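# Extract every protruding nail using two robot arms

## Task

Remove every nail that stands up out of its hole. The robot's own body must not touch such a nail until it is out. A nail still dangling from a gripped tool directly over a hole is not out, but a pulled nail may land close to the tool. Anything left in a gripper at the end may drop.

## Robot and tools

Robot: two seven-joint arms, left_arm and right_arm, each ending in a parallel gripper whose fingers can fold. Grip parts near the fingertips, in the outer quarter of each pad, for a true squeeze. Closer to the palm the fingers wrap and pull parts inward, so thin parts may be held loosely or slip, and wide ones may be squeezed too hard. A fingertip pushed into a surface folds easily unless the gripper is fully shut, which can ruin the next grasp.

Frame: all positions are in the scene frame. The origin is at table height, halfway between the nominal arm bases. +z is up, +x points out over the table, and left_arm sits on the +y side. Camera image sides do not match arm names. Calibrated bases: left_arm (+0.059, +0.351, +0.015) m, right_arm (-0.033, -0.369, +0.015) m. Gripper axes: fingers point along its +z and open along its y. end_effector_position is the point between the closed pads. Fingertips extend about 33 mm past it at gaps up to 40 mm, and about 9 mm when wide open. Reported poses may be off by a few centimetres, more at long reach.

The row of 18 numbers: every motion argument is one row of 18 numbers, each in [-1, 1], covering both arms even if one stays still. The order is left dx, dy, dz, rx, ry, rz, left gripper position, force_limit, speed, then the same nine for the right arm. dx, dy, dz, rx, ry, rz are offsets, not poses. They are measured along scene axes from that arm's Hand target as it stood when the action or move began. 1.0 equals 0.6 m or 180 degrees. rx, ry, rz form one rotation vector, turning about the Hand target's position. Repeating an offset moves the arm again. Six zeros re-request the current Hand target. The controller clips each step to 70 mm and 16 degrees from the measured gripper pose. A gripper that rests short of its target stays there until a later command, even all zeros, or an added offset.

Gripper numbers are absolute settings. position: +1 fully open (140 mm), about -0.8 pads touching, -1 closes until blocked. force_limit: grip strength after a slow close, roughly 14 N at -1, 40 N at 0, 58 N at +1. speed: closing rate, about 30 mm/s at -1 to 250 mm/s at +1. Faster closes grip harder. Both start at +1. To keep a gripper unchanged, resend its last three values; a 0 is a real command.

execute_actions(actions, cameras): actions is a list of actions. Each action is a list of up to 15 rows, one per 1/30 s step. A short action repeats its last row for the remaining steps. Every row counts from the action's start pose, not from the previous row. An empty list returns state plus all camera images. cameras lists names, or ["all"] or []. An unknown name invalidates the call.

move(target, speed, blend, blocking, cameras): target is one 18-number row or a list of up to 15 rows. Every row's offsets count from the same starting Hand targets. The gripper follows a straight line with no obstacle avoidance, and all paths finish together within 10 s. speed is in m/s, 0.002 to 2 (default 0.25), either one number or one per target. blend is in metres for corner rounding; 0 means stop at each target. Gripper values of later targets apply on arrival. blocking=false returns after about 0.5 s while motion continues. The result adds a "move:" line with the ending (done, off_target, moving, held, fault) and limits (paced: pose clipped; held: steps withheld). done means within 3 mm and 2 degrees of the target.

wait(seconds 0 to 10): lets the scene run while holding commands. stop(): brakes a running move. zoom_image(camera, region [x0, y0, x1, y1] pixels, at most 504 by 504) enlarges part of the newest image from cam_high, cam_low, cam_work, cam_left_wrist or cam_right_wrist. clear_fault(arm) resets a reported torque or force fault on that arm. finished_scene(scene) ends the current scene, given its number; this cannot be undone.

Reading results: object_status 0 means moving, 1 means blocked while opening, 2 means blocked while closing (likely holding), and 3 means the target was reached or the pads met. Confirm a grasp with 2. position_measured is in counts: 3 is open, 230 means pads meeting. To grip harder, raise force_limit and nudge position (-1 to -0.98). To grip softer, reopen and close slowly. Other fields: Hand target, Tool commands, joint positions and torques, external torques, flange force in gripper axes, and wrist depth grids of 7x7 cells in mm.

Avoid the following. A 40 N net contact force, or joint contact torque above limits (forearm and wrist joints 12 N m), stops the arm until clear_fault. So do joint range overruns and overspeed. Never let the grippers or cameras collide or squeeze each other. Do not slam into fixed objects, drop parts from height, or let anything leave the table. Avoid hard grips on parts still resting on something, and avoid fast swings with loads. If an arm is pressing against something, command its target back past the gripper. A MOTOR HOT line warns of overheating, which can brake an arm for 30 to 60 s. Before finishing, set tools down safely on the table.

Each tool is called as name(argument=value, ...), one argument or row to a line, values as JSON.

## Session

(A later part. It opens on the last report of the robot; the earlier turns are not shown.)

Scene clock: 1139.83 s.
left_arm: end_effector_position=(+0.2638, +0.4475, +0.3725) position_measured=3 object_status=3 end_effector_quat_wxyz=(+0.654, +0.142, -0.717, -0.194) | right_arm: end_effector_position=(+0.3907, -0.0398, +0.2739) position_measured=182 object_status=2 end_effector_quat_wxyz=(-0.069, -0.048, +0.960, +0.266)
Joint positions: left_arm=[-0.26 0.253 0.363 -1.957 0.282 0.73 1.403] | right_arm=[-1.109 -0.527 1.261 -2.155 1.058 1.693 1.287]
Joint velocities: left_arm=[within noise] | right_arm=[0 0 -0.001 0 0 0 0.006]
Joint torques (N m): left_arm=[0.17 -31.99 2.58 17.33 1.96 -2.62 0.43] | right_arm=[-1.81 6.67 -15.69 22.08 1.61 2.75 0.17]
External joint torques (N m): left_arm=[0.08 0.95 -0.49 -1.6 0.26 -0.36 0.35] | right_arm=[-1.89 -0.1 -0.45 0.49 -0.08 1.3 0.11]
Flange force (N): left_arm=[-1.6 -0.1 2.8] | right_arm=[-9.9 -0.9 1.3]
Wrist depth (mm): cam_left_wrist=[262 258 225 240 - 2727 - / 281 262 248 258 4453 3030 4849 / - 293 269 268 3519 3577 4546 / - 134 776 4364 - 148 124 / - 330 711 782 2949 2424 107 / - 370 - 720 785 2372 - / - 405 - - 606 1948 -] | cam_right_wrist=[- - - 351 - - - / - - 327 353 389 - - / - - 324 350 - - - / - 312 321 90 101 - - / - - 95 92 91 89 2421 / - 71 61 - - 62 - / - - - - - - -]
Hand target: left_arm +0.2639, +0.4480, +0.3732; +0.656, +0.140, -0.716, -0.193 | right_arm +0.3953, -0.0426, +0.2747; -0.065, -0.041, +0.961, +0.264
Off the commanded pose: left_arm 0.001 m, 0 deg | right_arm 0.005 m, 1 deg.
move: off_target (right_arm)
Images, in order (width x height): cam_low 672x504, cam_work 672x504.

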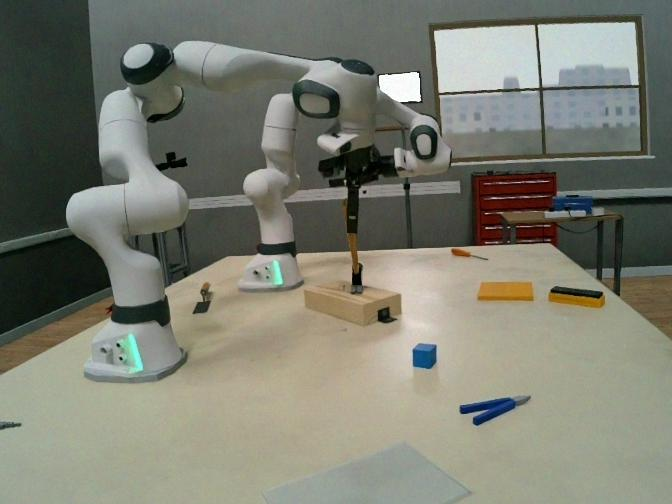

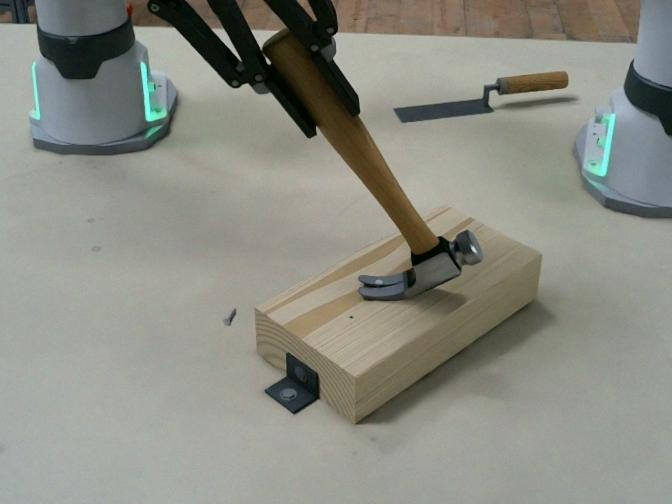

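move(
  target=[0,0,0,0,0,0,1,1,1,0.01,0.0733,0.0117,-0.0556,0,0,-0.98,1,-1],
  speed=0.04,
  cameras=["cam_work","cam_low"],
)

zoom_image(
  camera="cam_work",
  region=[350, 230, 450, 305],
)

zoom_image(
  camera="cam_low",
  region=[280, 170, 440, 340],
)

Scene clock: 1151.53 s.
left_arm: end_effector_position=(+0.2638, +0.4475, +0.3725) position_measured=3 object_status=3 end_effector_quat_wxyz=(+0.654, +0.142, -0.717, -0.194) | right_arm: end_effector_position=(+0.3976, -0.0036, +0.2841) position_measured=182 object_status=2 end_effector_quat_wxyz=(-0.074, -0.046, +0.979, +0.183)
Joint positions: left_arm=[-0.26 0.253 0.363 -1.957 0.282 0.73 1.403] | right_arm=[-1.224 -0.656 1.394 -1.961 1.021 1.603 1.444]
Joint torques (N m): left_arm=[0.19 -31.93 2.6 17.41 1.97 -2.61 0.43] | right_arm=[1.36 12.84 -13.31 20.93 3.16 5.18 1.11]
External joint torques (N m): left_arm=[0.18 0.83 -0.39 -1.48 0.28 -0.35 0.35] | right_arm=[1.15 -3.3 6.17 1.06 1.55 3.37 1.06]
Flange force (N): left_arm=[-1.5 0.2 2.7] | right_arm=[-20.7 9.8 16.3]
Wrist depth (mm): cam_left_wrist=[263 259 226 245 2949 - - / 2694 263 247 257 - - - / 2479 291 269 272 3762 - - / 631 134 369 2797 4041 148 125 / - 331 - - 3357 2598 108 / - 366 - 673 - 2508 - / - 397 - 516 580 2182 -] | cam_right_wrist=[- 340 - 336 - - - / - - 327 348 372 - - / - - 331 342 - - - / - 312 332 94 100 - - / - 88 95 91 91 89 - / - 68 62 - - 62 - / - - - - - - -]
Hand target: left_arm +0.2639, +0.4480, +0.3732; +0.656, +0.140, -0.716, -0.193 | right_arm +0.4013, +0.0014, +0.2818; -0.068, -0.035, +0.981, +0.179
Off the commanded pose: left_arm 0.001 m, 0 deg | right_arm 0.007 m, 2 deg.
move: off_target (right_arm)
Images, in order (width x height): cam_low 672x504, cam_work 672x504.

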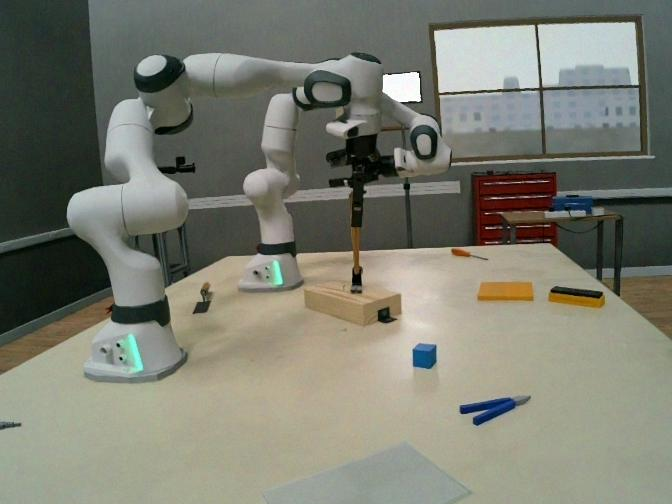

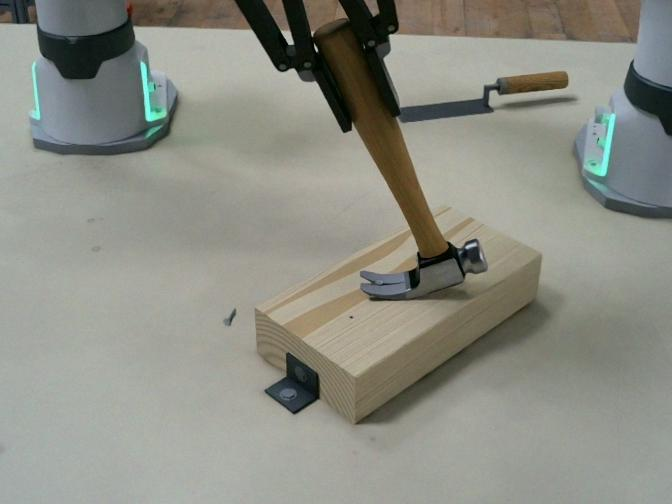

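Scaled by 5.040 from the camera's 672x504 image, which has a finer 960x720 frame.

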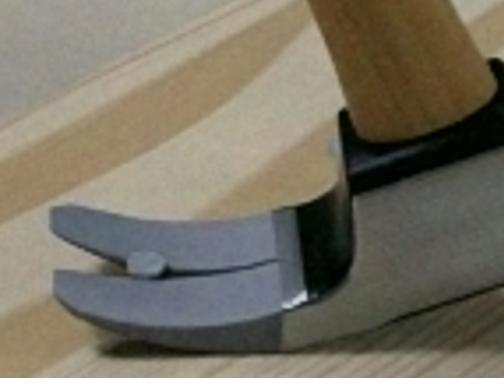

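Scaled by 2.965 from the camera's 672x504 image, which has a finer 960x720 frame.

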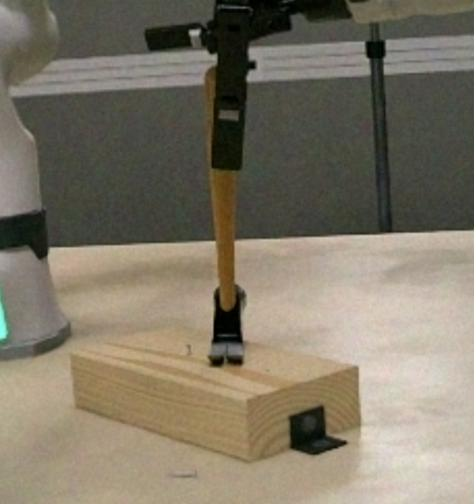

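move(
  target=[0,0,0,0,0,0,1,1,1,-0.005,0.05,0.007,-0.0417,0,0,-0.98,1,-1],
  speed=0.03,
  cameras=["cam_work","cam_low","cam_right_wrist"],
)

zoom_image(
  camera="cam_work",
  region=[350, 230, 450, 305],
)

zoom_image(
  camera="cam_right_wrist",
  region=[230, 160, 330, 235],
)

Scene clock: 1163.73 s.
left_arm: end_effector_position=(+0.2638, +0.4475, +0.3725) position_measured=3 object_status=3 end_effector_quat_wxyz=(+0.654, +0.142, -0.717, -0.194) | right_arm: end_effector_position=(+0.3956, +0.0244, +0.2888) position_measured=182 object_status=2 end_effector_quat_wxyz=(-0.076, -0.042, +0.989, +0.118)
Joint positions: left_arm=[-0.26 0.253 0.363 -1.957 0.282 0.73 1.403] | right_arm=[-1.302 -0.826 1.424 -1.801 1.053 1.469 1.535]
Joint velocities: left_arm=[within noise] | right_arm=[-0.001 -0.002 -0.001 0 0.004 -0.003 0.002]
Joint torques (N m): left_arm=[0.13 -32.02 2.59 17.44 1.99 -2.59 0.4] | right_arm=[1.84 19.96 -17.17 19.41 3.28 5.01 1.36]
External joint torques (N m): left_arm=[0.11 0.8 -0.4 -1.47 0.29 -0.33 0.33] | right_arm=[1.85 -4.27 6.59 2.87 1.83 3.03 1.33]
Flange force (N): left_arm=[-1.4 0.1 2.8] | right_arm=[-19.7 15.8 11.7]
Wrist depth (mm): cam_left_wrist=[262 260 225 238 2949 - 2989 / 2598 263 247 256 - - - / 752 291 270 269 - - - / 583 134 842 3519 2989 148 124 / - 329 - 3967 3357 2479 107 / - 369 - - - 2567 - / - 406 458 523 - 2058 -] | cam_right_wrist=[- - - 337 - - - / - 359 364 346 358 - - / - 369 337 343 - - - / - - 343 92 101 - - / - 88 95 92 91 89 - / - 69 59 - - 62 - / - - - 459 - - -]
Hand target: left_arm +0.2639, +0.4480, +0.3732; +0.656, +0.140, -0.716, -0.193 | right_arm +0.3983, +0.0314, +0.2860; -0.070, -0.030, +0.990, +0.115
Off the commanded pose: left_arm 0.001 m, 0 deg | right_arm 0.008 m, 2 deg.
move: off_target (right_arm)
camera_calibration:
cam_right_wrist: T_world_to_cam=[[-0.0721677, 0.973974, 0.214866, -0.0423811], [0.982612, 0.0324792, 0.182807, -0.434247], [0.171071, 0.224322, -0.959382, 0.348009], [0, 0, 0, 1]] pos_world=[0.364104, -0.0226842, 0.422364]
Images, in order (width x height): cam_low 672x504, cam_work 672x504, cam_right_wrist 672x504.

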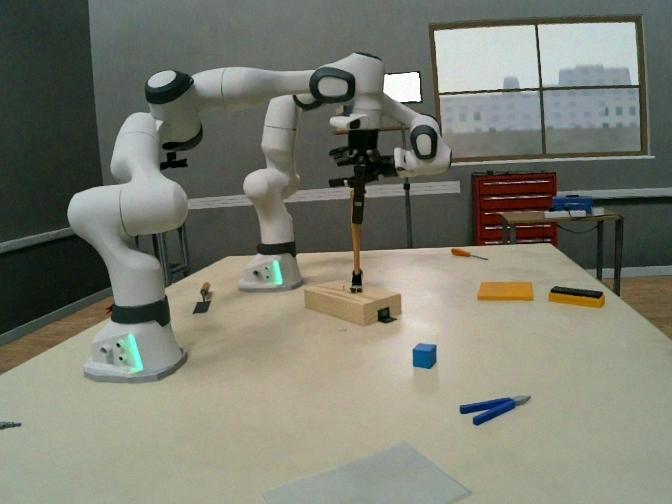

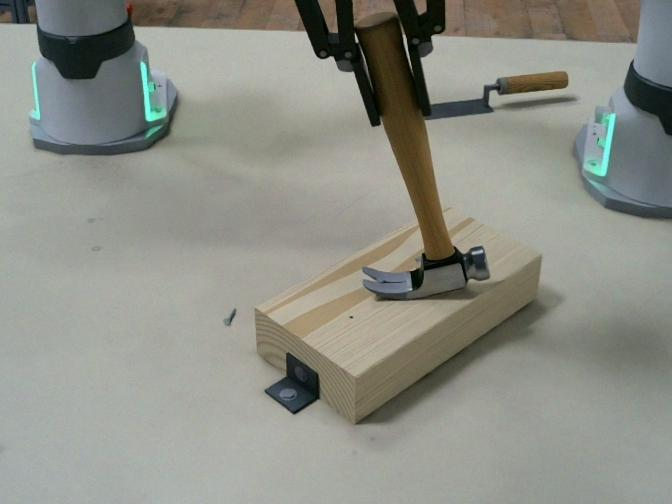

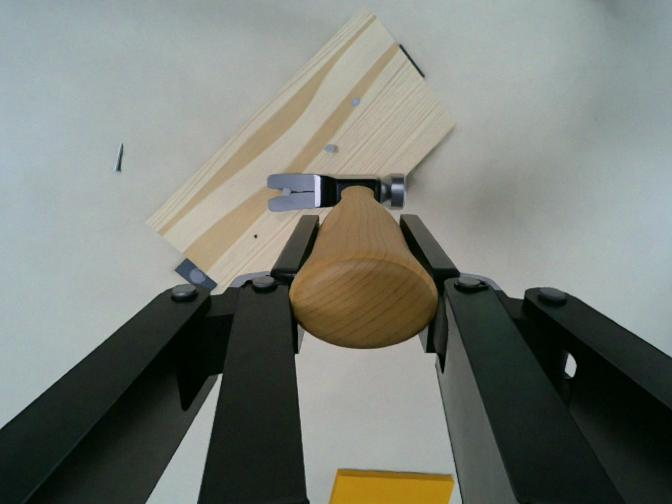

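Scaled by 5.040 from the camera's 672x504 image, which has a finer 960x720 frame.

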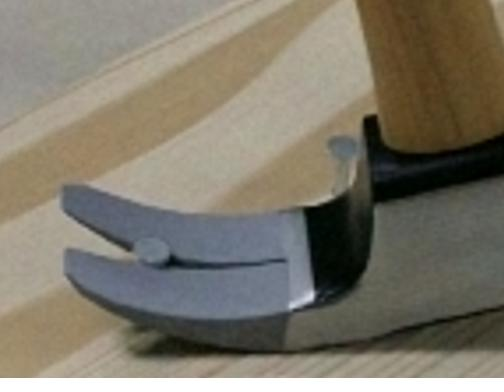

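Scaled by 5.040 from the camera's 672x504 image, which has a finer 960x720 frame.

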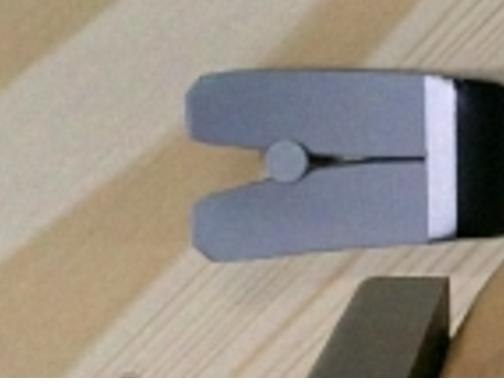

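move(
  target=[0,0,0,0,0,0,1,1,1,-0.012,0.05,0.001,-0.0417,0,0,-0.98,1,-1],
  speed=0.03,
  cameras=["cam_work","cam_low","cam_right_wrist"],
)

zoom_image(
  camera="cam_work",
  region=[350, 230, 450, 305],
)

zoom_image(
  camera="cam_low",
  region=[280, 170, 440, 340],
)

Scene clock: 1182.37 s.
left_arm: end_effector_position=(+0.2638, +0.4475, +0.3725) position_measured=3 object_status=3 end_effector_quat_wxyz=(+0.654, +0.142, -0.717, -0.194) | right_arm: end_effector_position=(+0.3928, +0.0536, +0.2911) position_measured=182 object_status=2 end_effector_quat_wxyz=(-0.073, -0.034, +0.995, +0.051)
Joint positions: left_arm=[-0.26 0.253 0.363 -1.957 0.282 0.73 1.403] | right_arm=[-1.371 -0.958 1.439 -1.62 1.068 1.357 1.645]
Joint velocities: left_arm=[within noise] | right_arm=[-0.001 -0.004 -0.001 0.004 0.008 0 0.013]
Joint torques (N m): left_arm=[0.13 -32 2.53 17.4 1.98 -2.61 0.49] | right_arm=[3.37 27.32 -19.59 15.18 3.33 3.55 0.98]
External joint torques (N m): left_arm=[0.06 0.85 -0.51 -1.5 0.28 -0.35 0.42] | right_arm=[3.03 -3.58 5.99 1.87 2.14 1.49 0.96]
Flange force (N): left_arm=[-1.5 0.2 2.7] | right_arm=[-8.2 12.9 9.4]
Wrist depth (mm): cam_left_wrist=[264 258 226 244 2226 - - / 286 262 246 259 - - 4196 / 745 293 270 269 - - - / - 134 356 3698 4959 148 118 / - 333 - - 3519 2346 107 / - 369 - - 791 2694 3117 / - 394 - - 606 2098 2567] | cam_right_wrist=[- - - 331 - - 413 / - - 354 343 349 - - / - - 345 346 362 - - / - - 355 92 104 - - / - 88 95 91 90 89 - / - 69 59 - - 62 - / - - - - - - -]
Hand target: left_arm +0.2639, +0.4480, +0.3732; +0.656, +0.140, -0.716, -0.193 | right_arm +0.3911, +0.0614, +0.2866; -0.072, -0.026, +0.996, +0.050
Off the commanded pose: left_arm 0.001 m, 0 deg | right_arm 0.009 m, 1 deg.
move: off_target (right_arm)
camera_calibration:
cam_right_wrist: T_world_to_cam=[[-0.0671522, 0.994436, 0.0811678, -0.0357177], [0.980846, 0.0508878, 0.188021, -0.434616], [0.182845, 0.0922392, -0.978805, 0.352279], [0, 0, 0, 1]] pos_world=[0.35948, 0.0251416, 0.429429]
Images, in order (width x height): cam_low 672x504, cam_work 672x504, cam_right_wrist 672x504.

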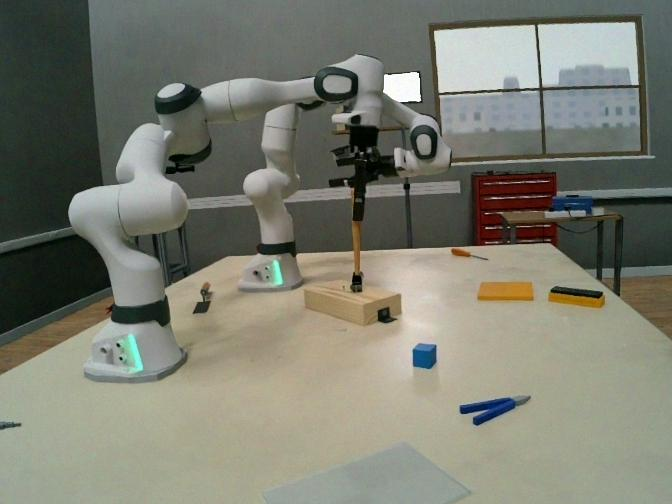

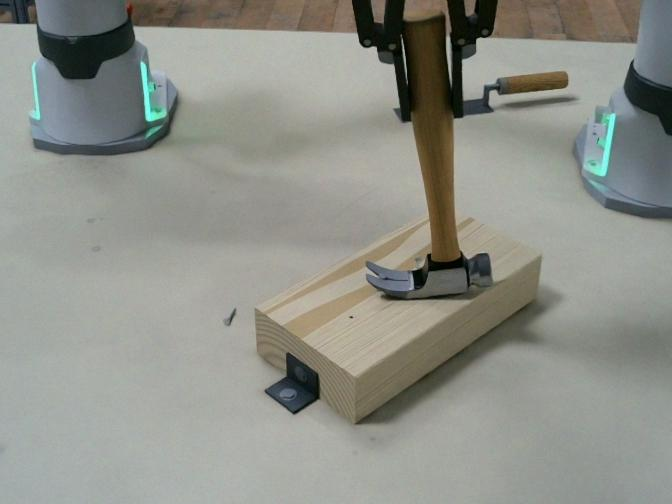

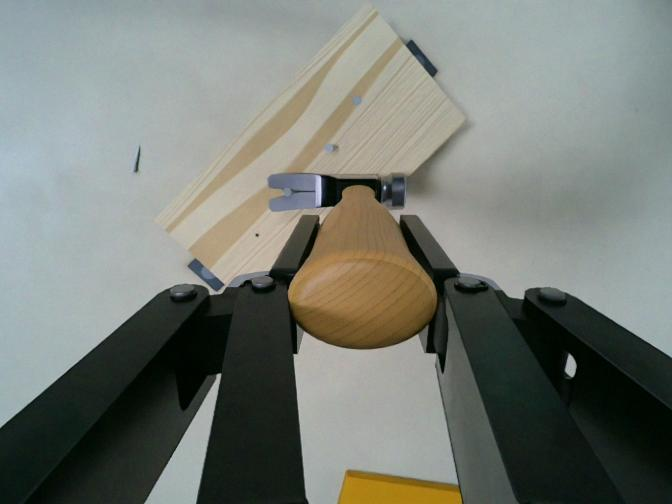

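Scaled by 5.040 from the camera's 672x504 image, which has a finer 960x720 frame.

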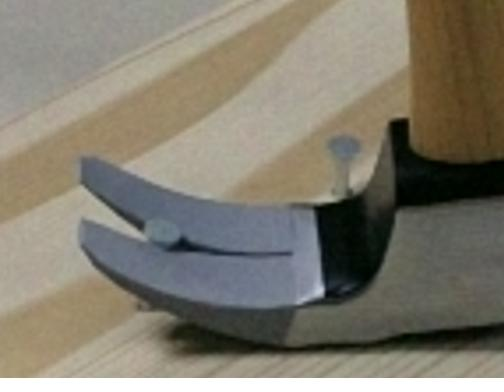

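Scaled by 2.965 from the camera's 672x504 image, which has a finer 960x720 frame.

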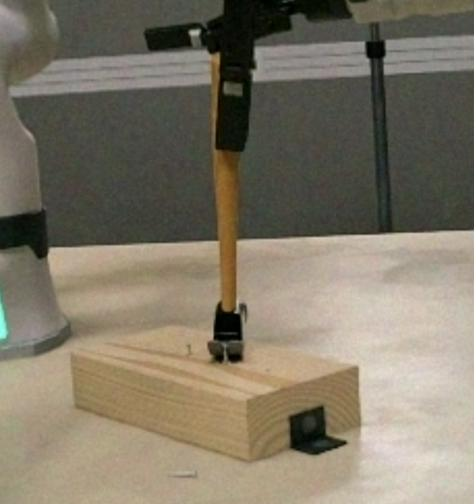

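move(
  target=[0,0,0,0,0,0,1,1,1,-0.002,0.055,-0.002,-0.0472,0,0,-0.98,1,-1],
  speed=0.03,
  cameras=["cam_work","cam_low","cam_right_wrist"],
)

zoom_image(
  camera="cam_work",
  region=[350, 230, 450, 305],
)

zoom_image(
  camera="cam_right_wrist",
  region=[230, 150, 330, 225],
)

Scene clock: 1193.50 s.
left_arm: end_effector_position=(+0.2638, +0.4475, +0.3725) position_measured=3 object_status=3 end_effector_quat_wxyz=(+0.654, +0.142, -0.717, -0.194) | right_arm: end_effector_position=(+0.3947, +0.0894, +0.2919) position_measured=182 object_status=2 end_effector_quat_wxyz=(-0.068, -0.021, +0.997, -0.024)
Joint positions: left_arm=[-0.26 0.253 0.363 -1.957 0.282 0.73 1.403] | right_arm=[-1.496 -1.031 1.51 -1.339 1.042 1.256 1.813]
Joint velocities: left_arm=[within noise] | right_arm=[0 0 0 0 -0.001 0 0.005]
Joint torques (N m): left_arm=[0.17 -31.96 2.65 17.37 1.96 -2.61 0.41] | right_arm=[2.14 38.01 -18.46 10.35 2.97 2.09 0.17]
External joint torques (N m): left_arm=[0.1 0.87 -0.4 -1.53 0.26 -0.35 0.34] | right_arm=[2.12 -1.4 6.61 -0.08 2.17 0.04 0.17]
Flange force (N): left_arm=[-1.5 0.0 2.8] | right_arm=[-4.8 8.7 6.4]
Wrist depth (mm): cam_left_wrist=[262 259 225 247 - 2797 - / 2629 263 247 259 - - 3306 / 2204 292 271 273 3117 - 3828 / - 134 774 3519 3967 147 124 / - 333 604 826 3357 2346 107 / - 369 - 678 802 2508 2989 / - 399 - - - 2321 2661] | cam_right_wrist=[- - - 329 357 - - / - - 344 343 341 397 - / - - 360 347 - - - / 434 - 369 109 110 - - / - 88 95 92 91 89 - / - 69 61 - - 62 - / - - - - - - -]
Hand target: left_arm +0.2639, +0.4480, +0.3732; +0.656, +0.140, -0.716, -0.193 | right_arm +0.3899, +0.0944, +0.2854; -0.074, -0.020, +0.997, -0.024
Off the commanded pose: left_arm 0.001 m, 0 deg | right_arm 0.010 m, 1 deg.
move: off_target (right_arm)
camera_calibration:
cam_right_wrist: T_world_to_cam=[[-0.0506621, 0.996259, -0.0700066, -0.0337388], [0.979326, 0.0633018, 0.192129, -0.440225], [0.195841, -0.0588257, -0.97887, 0.357844], [0, 0, 0, 1]] pos_world=[0.359334, 0.08253, 0.432501]
Images, in order (width x height): cam_low 672x504, cam_work 672x504, cam_right_wrist 672x504.

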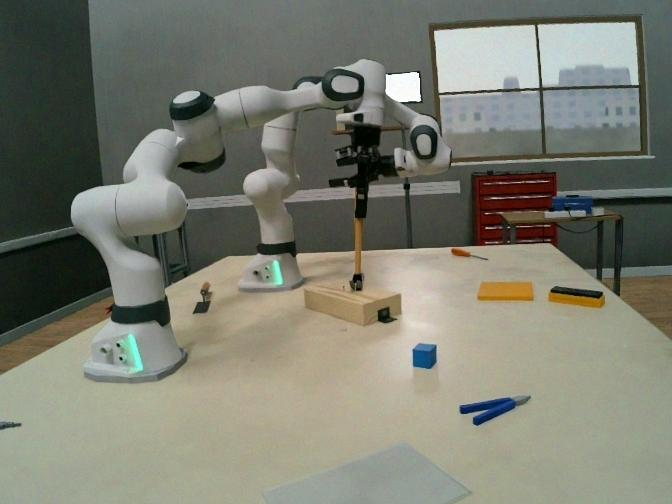

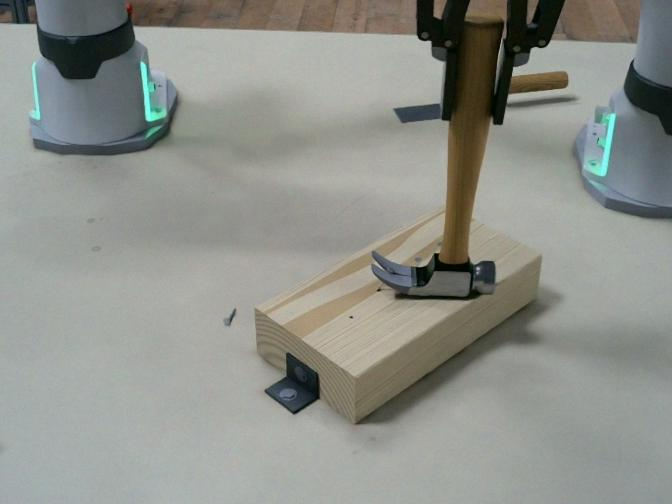

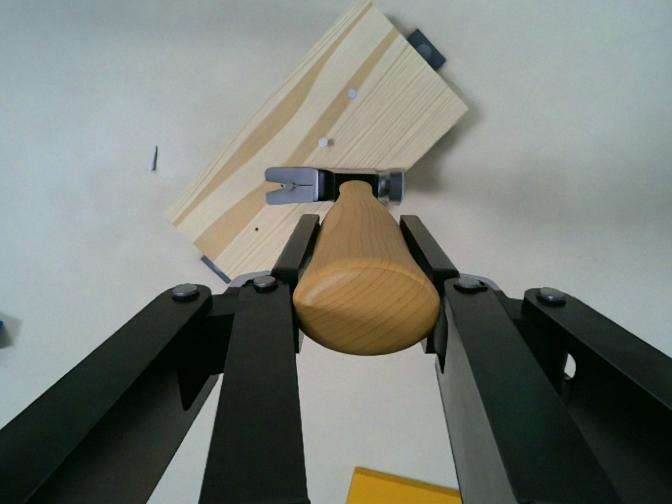

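Scaled by 5.040 from the camera's 672x504 image, which has a finer 960x720 frame.

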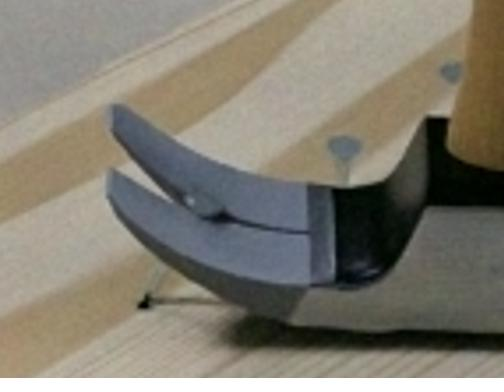

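Scaled by 5.040 from the camera's 672x504 image, which has a finer 960x720 frame.

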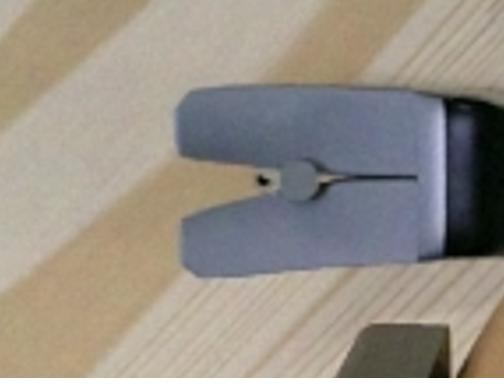

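move(
  target=[0,0,0,0,0,0,1,1,1,0,0.03,0.045,-0.0278,0,0,-0.98,1,-1],
  speed=0.05,
  cameras=["cam_work","cam_right_wrist"],
)

zoom_image(
  camera="cam_work",
  region=[350, 220, 450, 305],
)

Scene clock: 1206.50 s.
left_arm: end_effector_position=(+0.2638, +0.4475, +0.3725) position_measured=3 object_status=3 end_effector_quat_wxyz=(+0.654, +0.142, -0.717, -0.194) | right_arm: end_effector_position=(+0.3900, +0.1127, +0.3104) position_measured=182 object_status=2 end_effector_quat_wxyz=(-0.075, -0.022, +0.995, -0.068)
Joint positions: left_arm=[-0.26 0.253 0.363 -1.957 0.282 0.73 1.403] | right_arm=[-1.655 -1.044 1.579 -1.028 1.035 1.123 1.944]
Joint velocities: left_arm=[within noise] | right_arm=[0 0 0 0 -0.001 -0.001 0.007]
Joint torques (N m): left_arm=[0.15 -31.97 2.59 17.39 1.98 -2.6 0.47] | right_arm=[0.03 49.73 -21.39 9.96 0.78 1.73 0.15]
External joint torques (N m): left_arm=[0.07 0.76 -0.46 -1.44 0.29 -0.35 0.4] | right_arm=[-0.07 4 -0.14 1.34 0.18 -0.17 0.16]
Flange force (N): left_arm=[-1.3 0.2 2.7] | right_arm=[0.0 0.0 0.0]
Wrist depth (mm): cam_left_wrist=[264 257 226 244 - - - / 280 262 248 260 4453 - - / 727 291 271 270 3577 - - / 609 134 862 3117 3698 148 125 / - 331 545 826 3637 2452 108 / - 370 565 - 849 2567 - / - 394 489 - - 2249 2629] | cam_right_wrist=[- - - 351 366 - - / - - 439 364 357 - - / - - 388 362 - - - / - - 400 109 109 - - / - 88 95 92 91 89 - / - 68 61 - - 62 - / - - - - - - -]
Hand target: left_arm +0.2639, +0.4480, +0.3732; +0.656, +0.140, -0.716, -0.193 | right_arm +0.3899, +0.1124, +0.3124; -0.075, -0.017, +0.995, -0.068
Off the commanded pose: left_arm 0.001 m, 0 deg | right_arm 0.002 m, 1 deg.
move: done
camera_calibration:
cam_right_wrist: T_world_to_cam=[[-0.0606871, 0.985631, -0.157632, -0.0235865], [0.980715, 0.0882722, 0.174375, -0.438423], [0.185784, -0.14401, -0.97198, 0.389545], [0, 0, 0, 1]] pos_world=[0.356165, 0.118046, 0.451362]
Images, in order (width x height): cam_work 672x504, cam_right_wrist 672x504.

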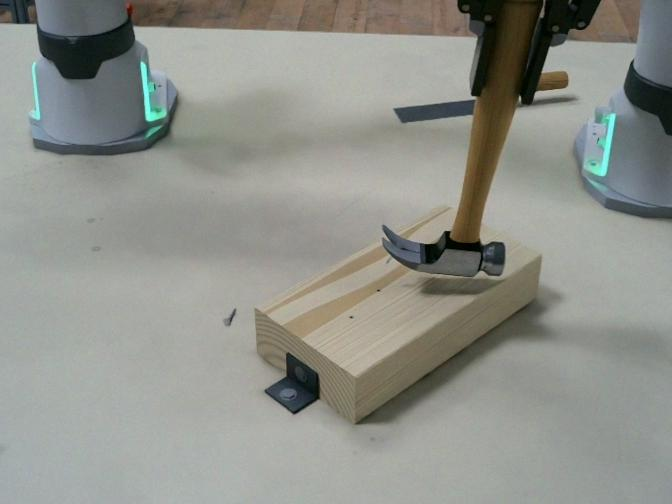

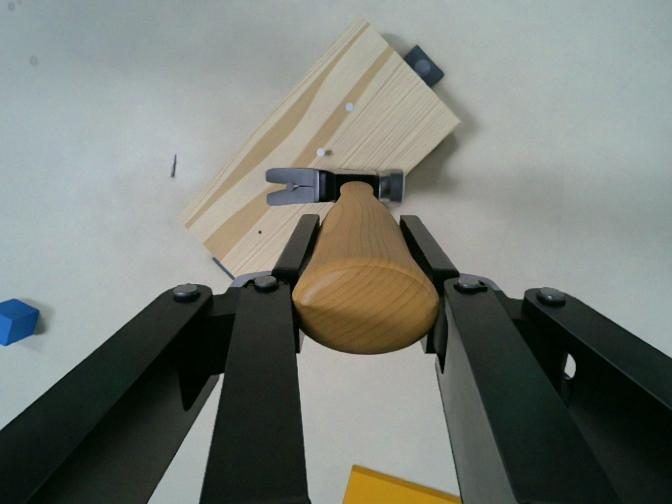

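Scaled by 5.040 from the camera's 672x504 image, which has a finer 960x720 frame.

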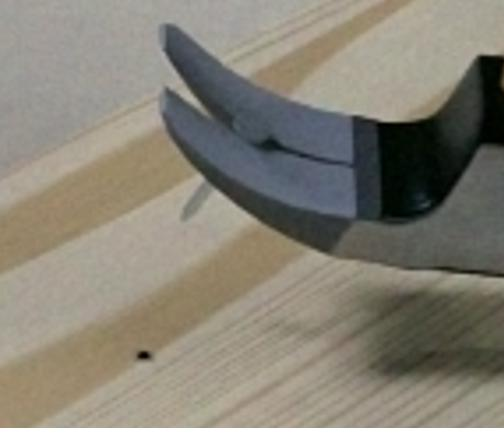

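move(
  target=[
    [0,0,0,0,0,0,1,1,1,-0.0083,-0.237,0.1127,0.16,0,0,-0.98,1,-1],
    [0,0,0,0,0,0,1,1,1,-0.0998,-0.5707,-0.0573,0.3194,0,0,-0.98,1,-1],
  ],
  speed=0.2,
  blend=[0.03,0],
  cameras=["cam_work","cam_right_wrist","cam_high"],
)

zoom_image(
  camera="cam_work",
  region=[100, 180, 400, 400],
)

Scene clock: 1219.73 s.
left_arm: end_effector_position=(+0.2638, +0.4475, +0.3725) position_measured=3 object_status=3 end_effector_quat_wxyz=(+0.654, +0.142, -0.717, -0.194) | right_arm: end_effector_position=(+0.3298, -0.2313, +0.2760) position_measured=182 object_status=2 end_effector_quat_wxyz=(-0.059, -0.046, +0.907, +0.415)
Joint positions: left_arm=[-0.26 0.253 0.363 -1.957 0.282 0.73 1.403] | right_arm=[-1.108 -0.435 0.756 -2.451 0.951 1.459 0.799]
Joint velocities: left_arm=[within noise] | right_arm=[0 0.002 0 0 0 0 -0.006]
Joint torques (N m): left_arm=[0.11 -31.94 2.57 17.39 1.96 -2.62 0.41] | right_arm=[0.88 -5.56 -9.21 23 2.81 -0.7 -0.31]
External joint torques (N m): left_arm=[0.11 0.88 -0.41 -1.53 0.27 -0.36 0.33] | right_arm=[0.94 2.14 -0.52 1.18 0.87 -0.82 -0.39]
Flange force (N): left_arm=[-1.5 0.0 2.8] | right_arm=[-6.0 -0.9 -3.1]
Wrist depth (mm): cam_left_wrist=[264 260 225 246 2058 - - / 278 263 247 259 4278 - - / 730 292 270 270 3577 - - / - 134 355 3577 3896 147 125 / - 332 - 3409 3117 2537 107 / - 370 570 647 779 2452 3209 / - 394 461 545 693 2273 2598] | cam_right_wrist=[- - - - 622 564 502 / - - - - 628 - 3514 / - 341 - 340 - - 2593 / - - - 109 109 2944 2269 / - 88 95 92 91 89 2394 / - 68 62 - - 62 - / - - - - - - -]
Hand target: left_arm +0.2639, +0.4480, +0.3732; +0.656, +0.140, -0.716, -0.193 | right_arm +0.3300, -0.2301, +0.2780; -0.057, -0.051, +0.905, +0.419
Off the commanded pose: left_arm 0.001 m, 0 deg | right_arm 0.002 m, 1 deg.
move: done
camera_calibration:
cam_right_wrist: T_world_to_cam=[[-0.0398816, 0.669879, 0.741399, -0.0217126], [0.981789, -0.111658, 0.1537, -0.384], [0.185743, 0.734027, -0.653226, 0.432933], [0, 0, 0, 1]] pos_world=[0.295726, -0.346116, 0.357922]
Images, in order (width x height): cam_high 672x504, cam_work 672x504, cam_right_wrist 672x504.

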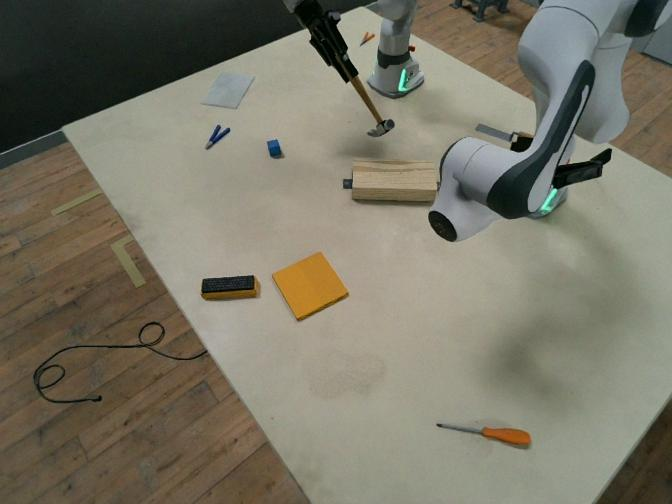

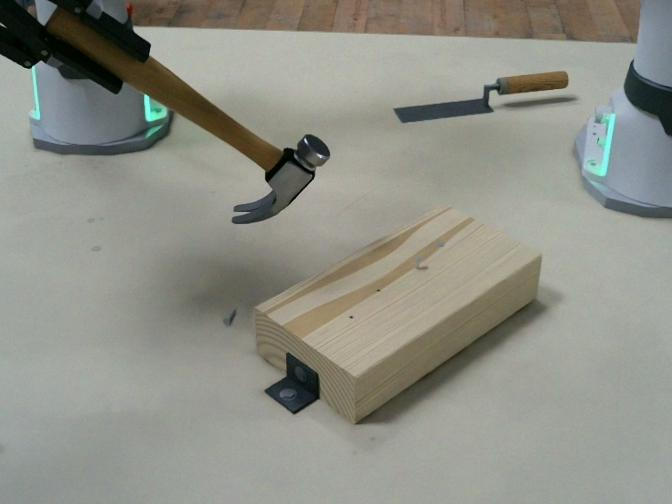

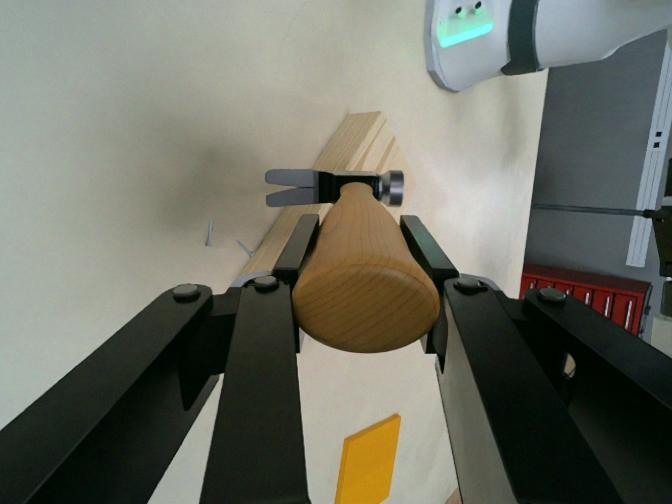

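Scaled by 1.680 from the camera's 672x504 image, which has a finer 960x720 frame.

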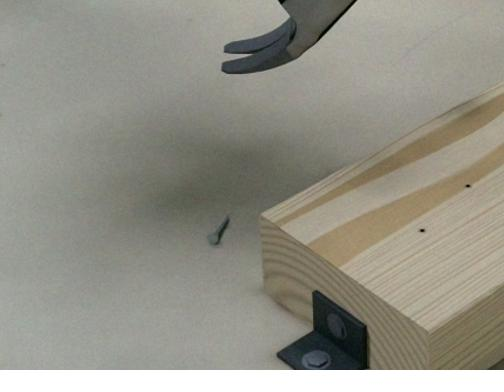

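zoom_image(
  camera="cam_work",
  region=[370, 220, 470, 295],
)

zoom_image(
  camera="cam_right_wrist",
  region=[190, 200, 290, 275],
)

zoom_image(
  camera="cam_high",
  region=[340, 110, 440, 210],
)

Scaled by 5.040 from the camera's 672x504 image, which has a finer 960x720 frame.

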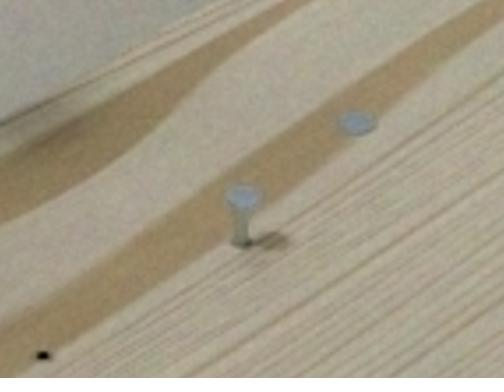

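Scaled by 5.040 from the camera's 672x504 image, which has a finer 960x720 frame.

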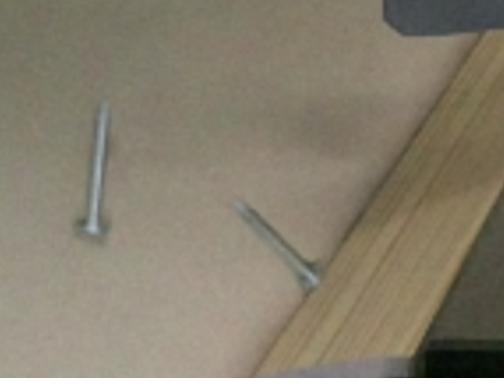

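Scaled by 5.040 from the camera's 672x504 image, which has a finer 960x720 frame.

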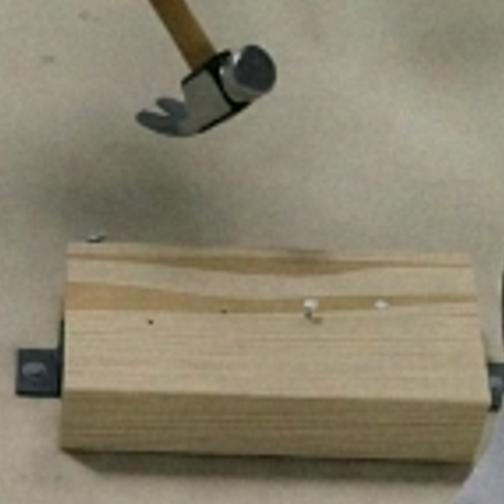

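move(
  target=[
    [0,0,0,0,0,0,1,1,1,0.02,0.19,0.1033,0.033,0,0,-0.98,1,-1],
    [0,0,0,0,0,0,1,1,1,0.0377,0.3007,-0.03,0.0667,0,0,-0.98,1,-1],
  ],
  speed=0.2,
  blend=[0.03,0],
  cameras=["cam_work","cam_right_wrist"],
)

zoom_image(
  camera="cam_work",
  region=[370, 200, 490, 290],
)

zoom_image(
  camera="cam_right_wrist",
  region=[220, 150, 340, 240],
)

Scene clock: 1238.43 s.
left_arm: end_effector_position=(+0.2638, +0.4475, +0.3725) position_measured=3 object_status=3 end_effector_quat_wxyz=(+0.654, +0.142, -0.717, -0.194) | right_arm: end_effector_position=(+0.3511, -0.0520, +0.2557) position_measured=182 object_status=2 end_effector_quat_wxyz=(-0.055, -0.052, +0.859, +0.506)
Joint positions: left_arm=[-0.26 0.253 0.363 -1.957 0.282 0.73 1.403] | right_arm=[-0.979 -0.298 1.04 -2.486 1.337 1.686 0.839]
Joint velocities: left_arm=[within noise] | right_arm=[0 0 0 -0.001 0 0.002 -0.006]
Joint torques (N m): left_arm=[0.18 -32.04 2.62 17.38 1.96 -2.61 0.48] | right_arm=[0.84 -3.03 -7.84 23.26 3.67 -1.52 -0.25]
External joint torques (N m): left_arm=[0.2 0.56 -0.33 -1.4 0.27 -0.36 0.4] | right_arm=[0.73 2.73 -0.6 2.08 1.95 -1.1 -0.34]
Flange force (N): left_arm=[-1.1 0.5 3.1] | right_arm=[-8.3 -0.5 1.2]
Wrist depth (mm): cam_left_wrist=[263 259 226 243 3257 3357 - / 2694 262 248 261 3306 - - / 2508 291 270 270 3117 - 3828 / - 135 352 3162 3030 148 125 / - 332 644 945 3967 2537 108 / - 371 577 - - 2727 3306 / - 393 457 - 590 2372 2727] | cam_right_wrist=[- - - 493 501 2593 2342 / - 295 327 - - 2944 2593 / 270 279 337 322 - 2723 514 / 245 278 332 109 110 3251 479 / 231 88 95 92 91 89 472 / - 68 61 - - 62 - / - - - - - - -]
Hand target: left_arm +0.2639, +0.4480, +0.3732; +0.656, +0.140, -0.716, -0.193 | right_arm +0.3526, -0.0496, +0.2600; -0.051, -0.057, +0.856, +0.511
Off the commanded pose: left_arm 0.001 m, 0 deg | right_arm 0.005 m, 1 deg.
move: off_target (right_arm)
camera_calibration:
cam_right_wrist: T_world_to_cam=[[-0.0403842, 0.50546, 0.861904, -0.165053], [0.982143, -0.138554, 0.127272, -0.376549], [0.183751, 0.851653, -0.490839, 0.249411], [0, 0, 0, 1]] pos_world=[0.31733, -0.181157, 0.312605]
Images, in order (width x height): cam_work 672x504, cam_right_wrist 672x504.

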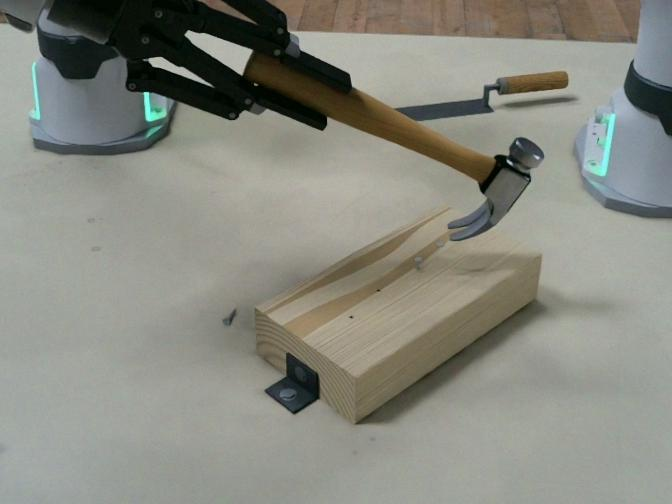

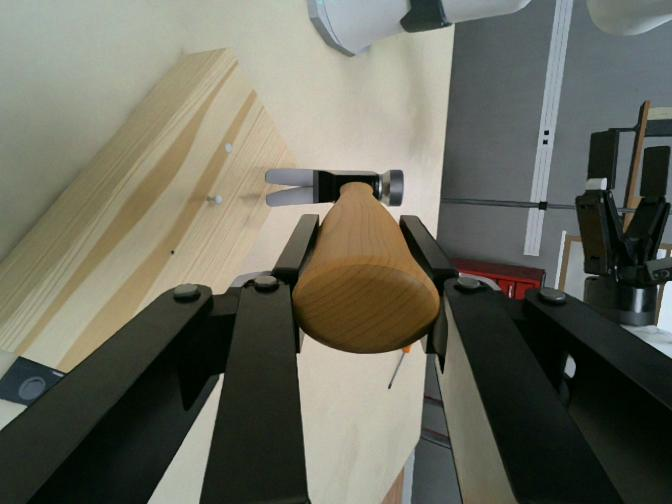

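Scaled by 4.200 from the camera's 672x504 image, which has a finer 960x720 frame.

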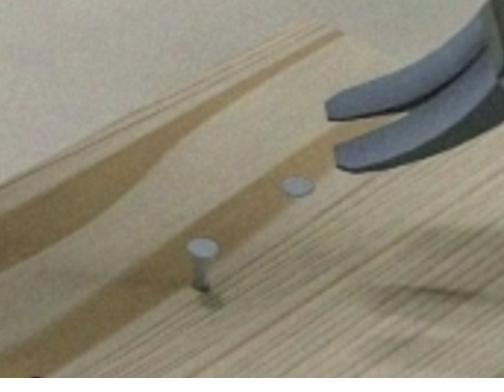

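Scaled by 4.200 from the camera's 672x504 image, which has a finer 960x720 frame.

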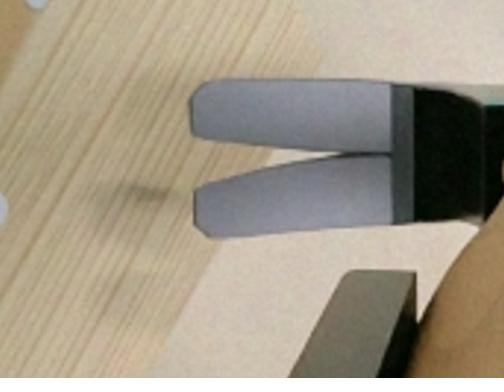

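move(
  target=[0,0,0,0,0,0,1,1,1,0.0153,0,-0.0367,0,0,0,-0.98,1,-1],
  speed=0.06,
  cameras=["cam_work","cam_right_wrist"],
)

zoom_image(
  camera="cam_work",
  region=[390, 215, 490, 290],
)

zoom_image(
  camera="cam_right_wrist",
  region=[220, 150, 320, 225],
)

Scene clock: 1275.03 s.
left_arm: end_effector_position=(+0.2638, +0.4475, +0.3725) position_measured=3 object_status=3 end_effector_quat_wxyz=(+0.654, +0.142, -0.717, -0.194) | right_arm: end_effector_position=(+0.3610, -0.0514, +0.2347) position_measured=182 object_status=2 end_effector_quat_wxyz=(-0.054, -0.052, +0.859, +0.507)
Joint positions: left_arm=[-0.26 0.253 0.363 -1.957 0.282 0.73 1.403] | right_arm=[-1.016 -0.173 1.105 -2.47 1.303 1.796 0.812]
Joint velocities: left_arm=[within noise] | right_arm=[0 -0.002 -0.001 0 0 0.005 -0.005]
Joint torques (N m): left_arm=[0.13 -32.03 2.63 17.41 1.97 -2.62 0.43] | right_arm=[0.46 -4.36 -4.49 23.13 2.44 -1.55 -0.29]
External joint torques (N m): left_arm=[0.15 0.8 -0.34 -1.49 0.28 -0.36 0.36] | right_arm=[0.4 2.87 -0.07 2.09 1 -1.09 -0.38]
Flange force (N): left_arm=[-1.4 0.2 2.8] | right_arm=[-13.6 -4.6 1.8]
Wrist depth (mm): cam_left_wrist=[263 259 227 247 2762 - - / 2452 261 247 259 3117 - 2629 / 2249 291 269 269 3357 3967 3409 / - 135 349 3357 - 148 131 / - 330 667 826 3637 2567 108 / - 372 603 623 796 2661 3117 / - 400 - 564 - 2226 2727] | cam_right_wrist=[- - 305 482 495 - - / - 283 309 - - 2625 - / - 258 322 328 - - 431 / 226 254 305 109 110 2866 455 / 216 88 95 92 91 89 455 / - 68 61 - - 62 - / - - - - - - -]
Hand target: left_arm +0.2639, +0.4480, +0.3732; +0.656, +0.140, -0.716, -0.193 | right_arm +0.3618, -0.0496, +0.2380; -0.051, -0.057, +0.856, +0.511
Off the commanded pose: left_arm 0.001 m, 0 deg | right_arm 0.004 m, 1 deg.
move: off_target (right_arm)
camera_calibration:
cam_right_wrist: T_world_to_cam=[[-0.0407121, 0.50271, 0.863496, -0.14724], [0.981677, -0.140885, 0.128305, -0.383639], [0.186154, 0.852897, -0.487763, 0.235224], [0, 0, 0, 1]] pos_world=[0.326827, -0.180652, 0.291097]
Images, in order (width x height): cam_work 672x504, cam_right_wrist 672x504.

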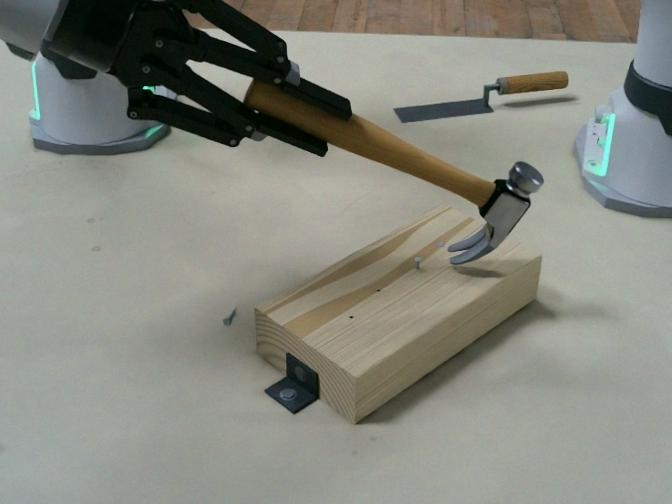

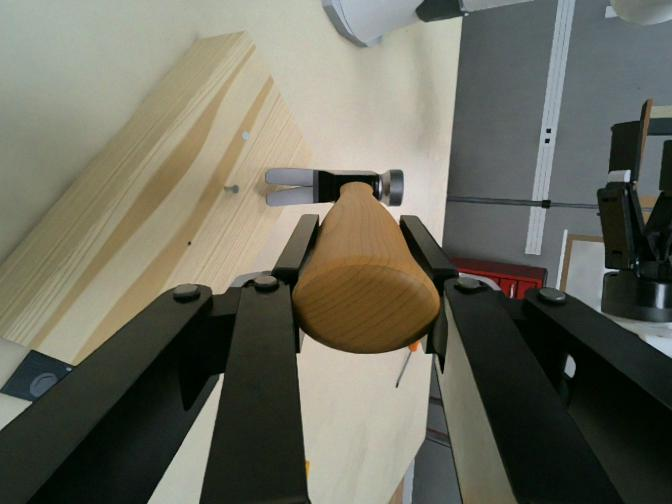

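Scaled by 5.040 from the camera's 672x504 image, which has a finer 960x720 frame.

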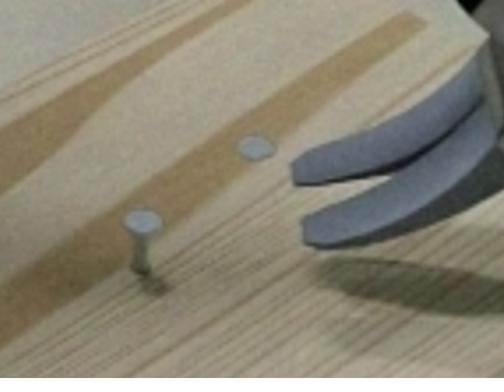

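Scaled by 5.040 from the camera's 672x504 image, which has a finer 960x720 frame.

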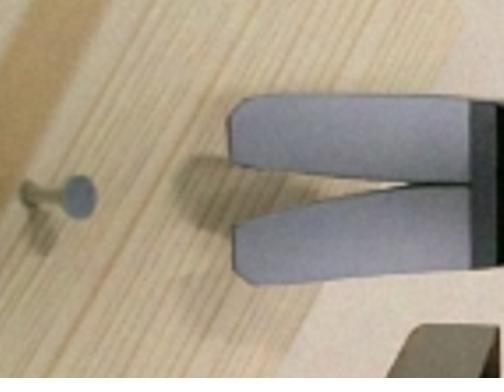

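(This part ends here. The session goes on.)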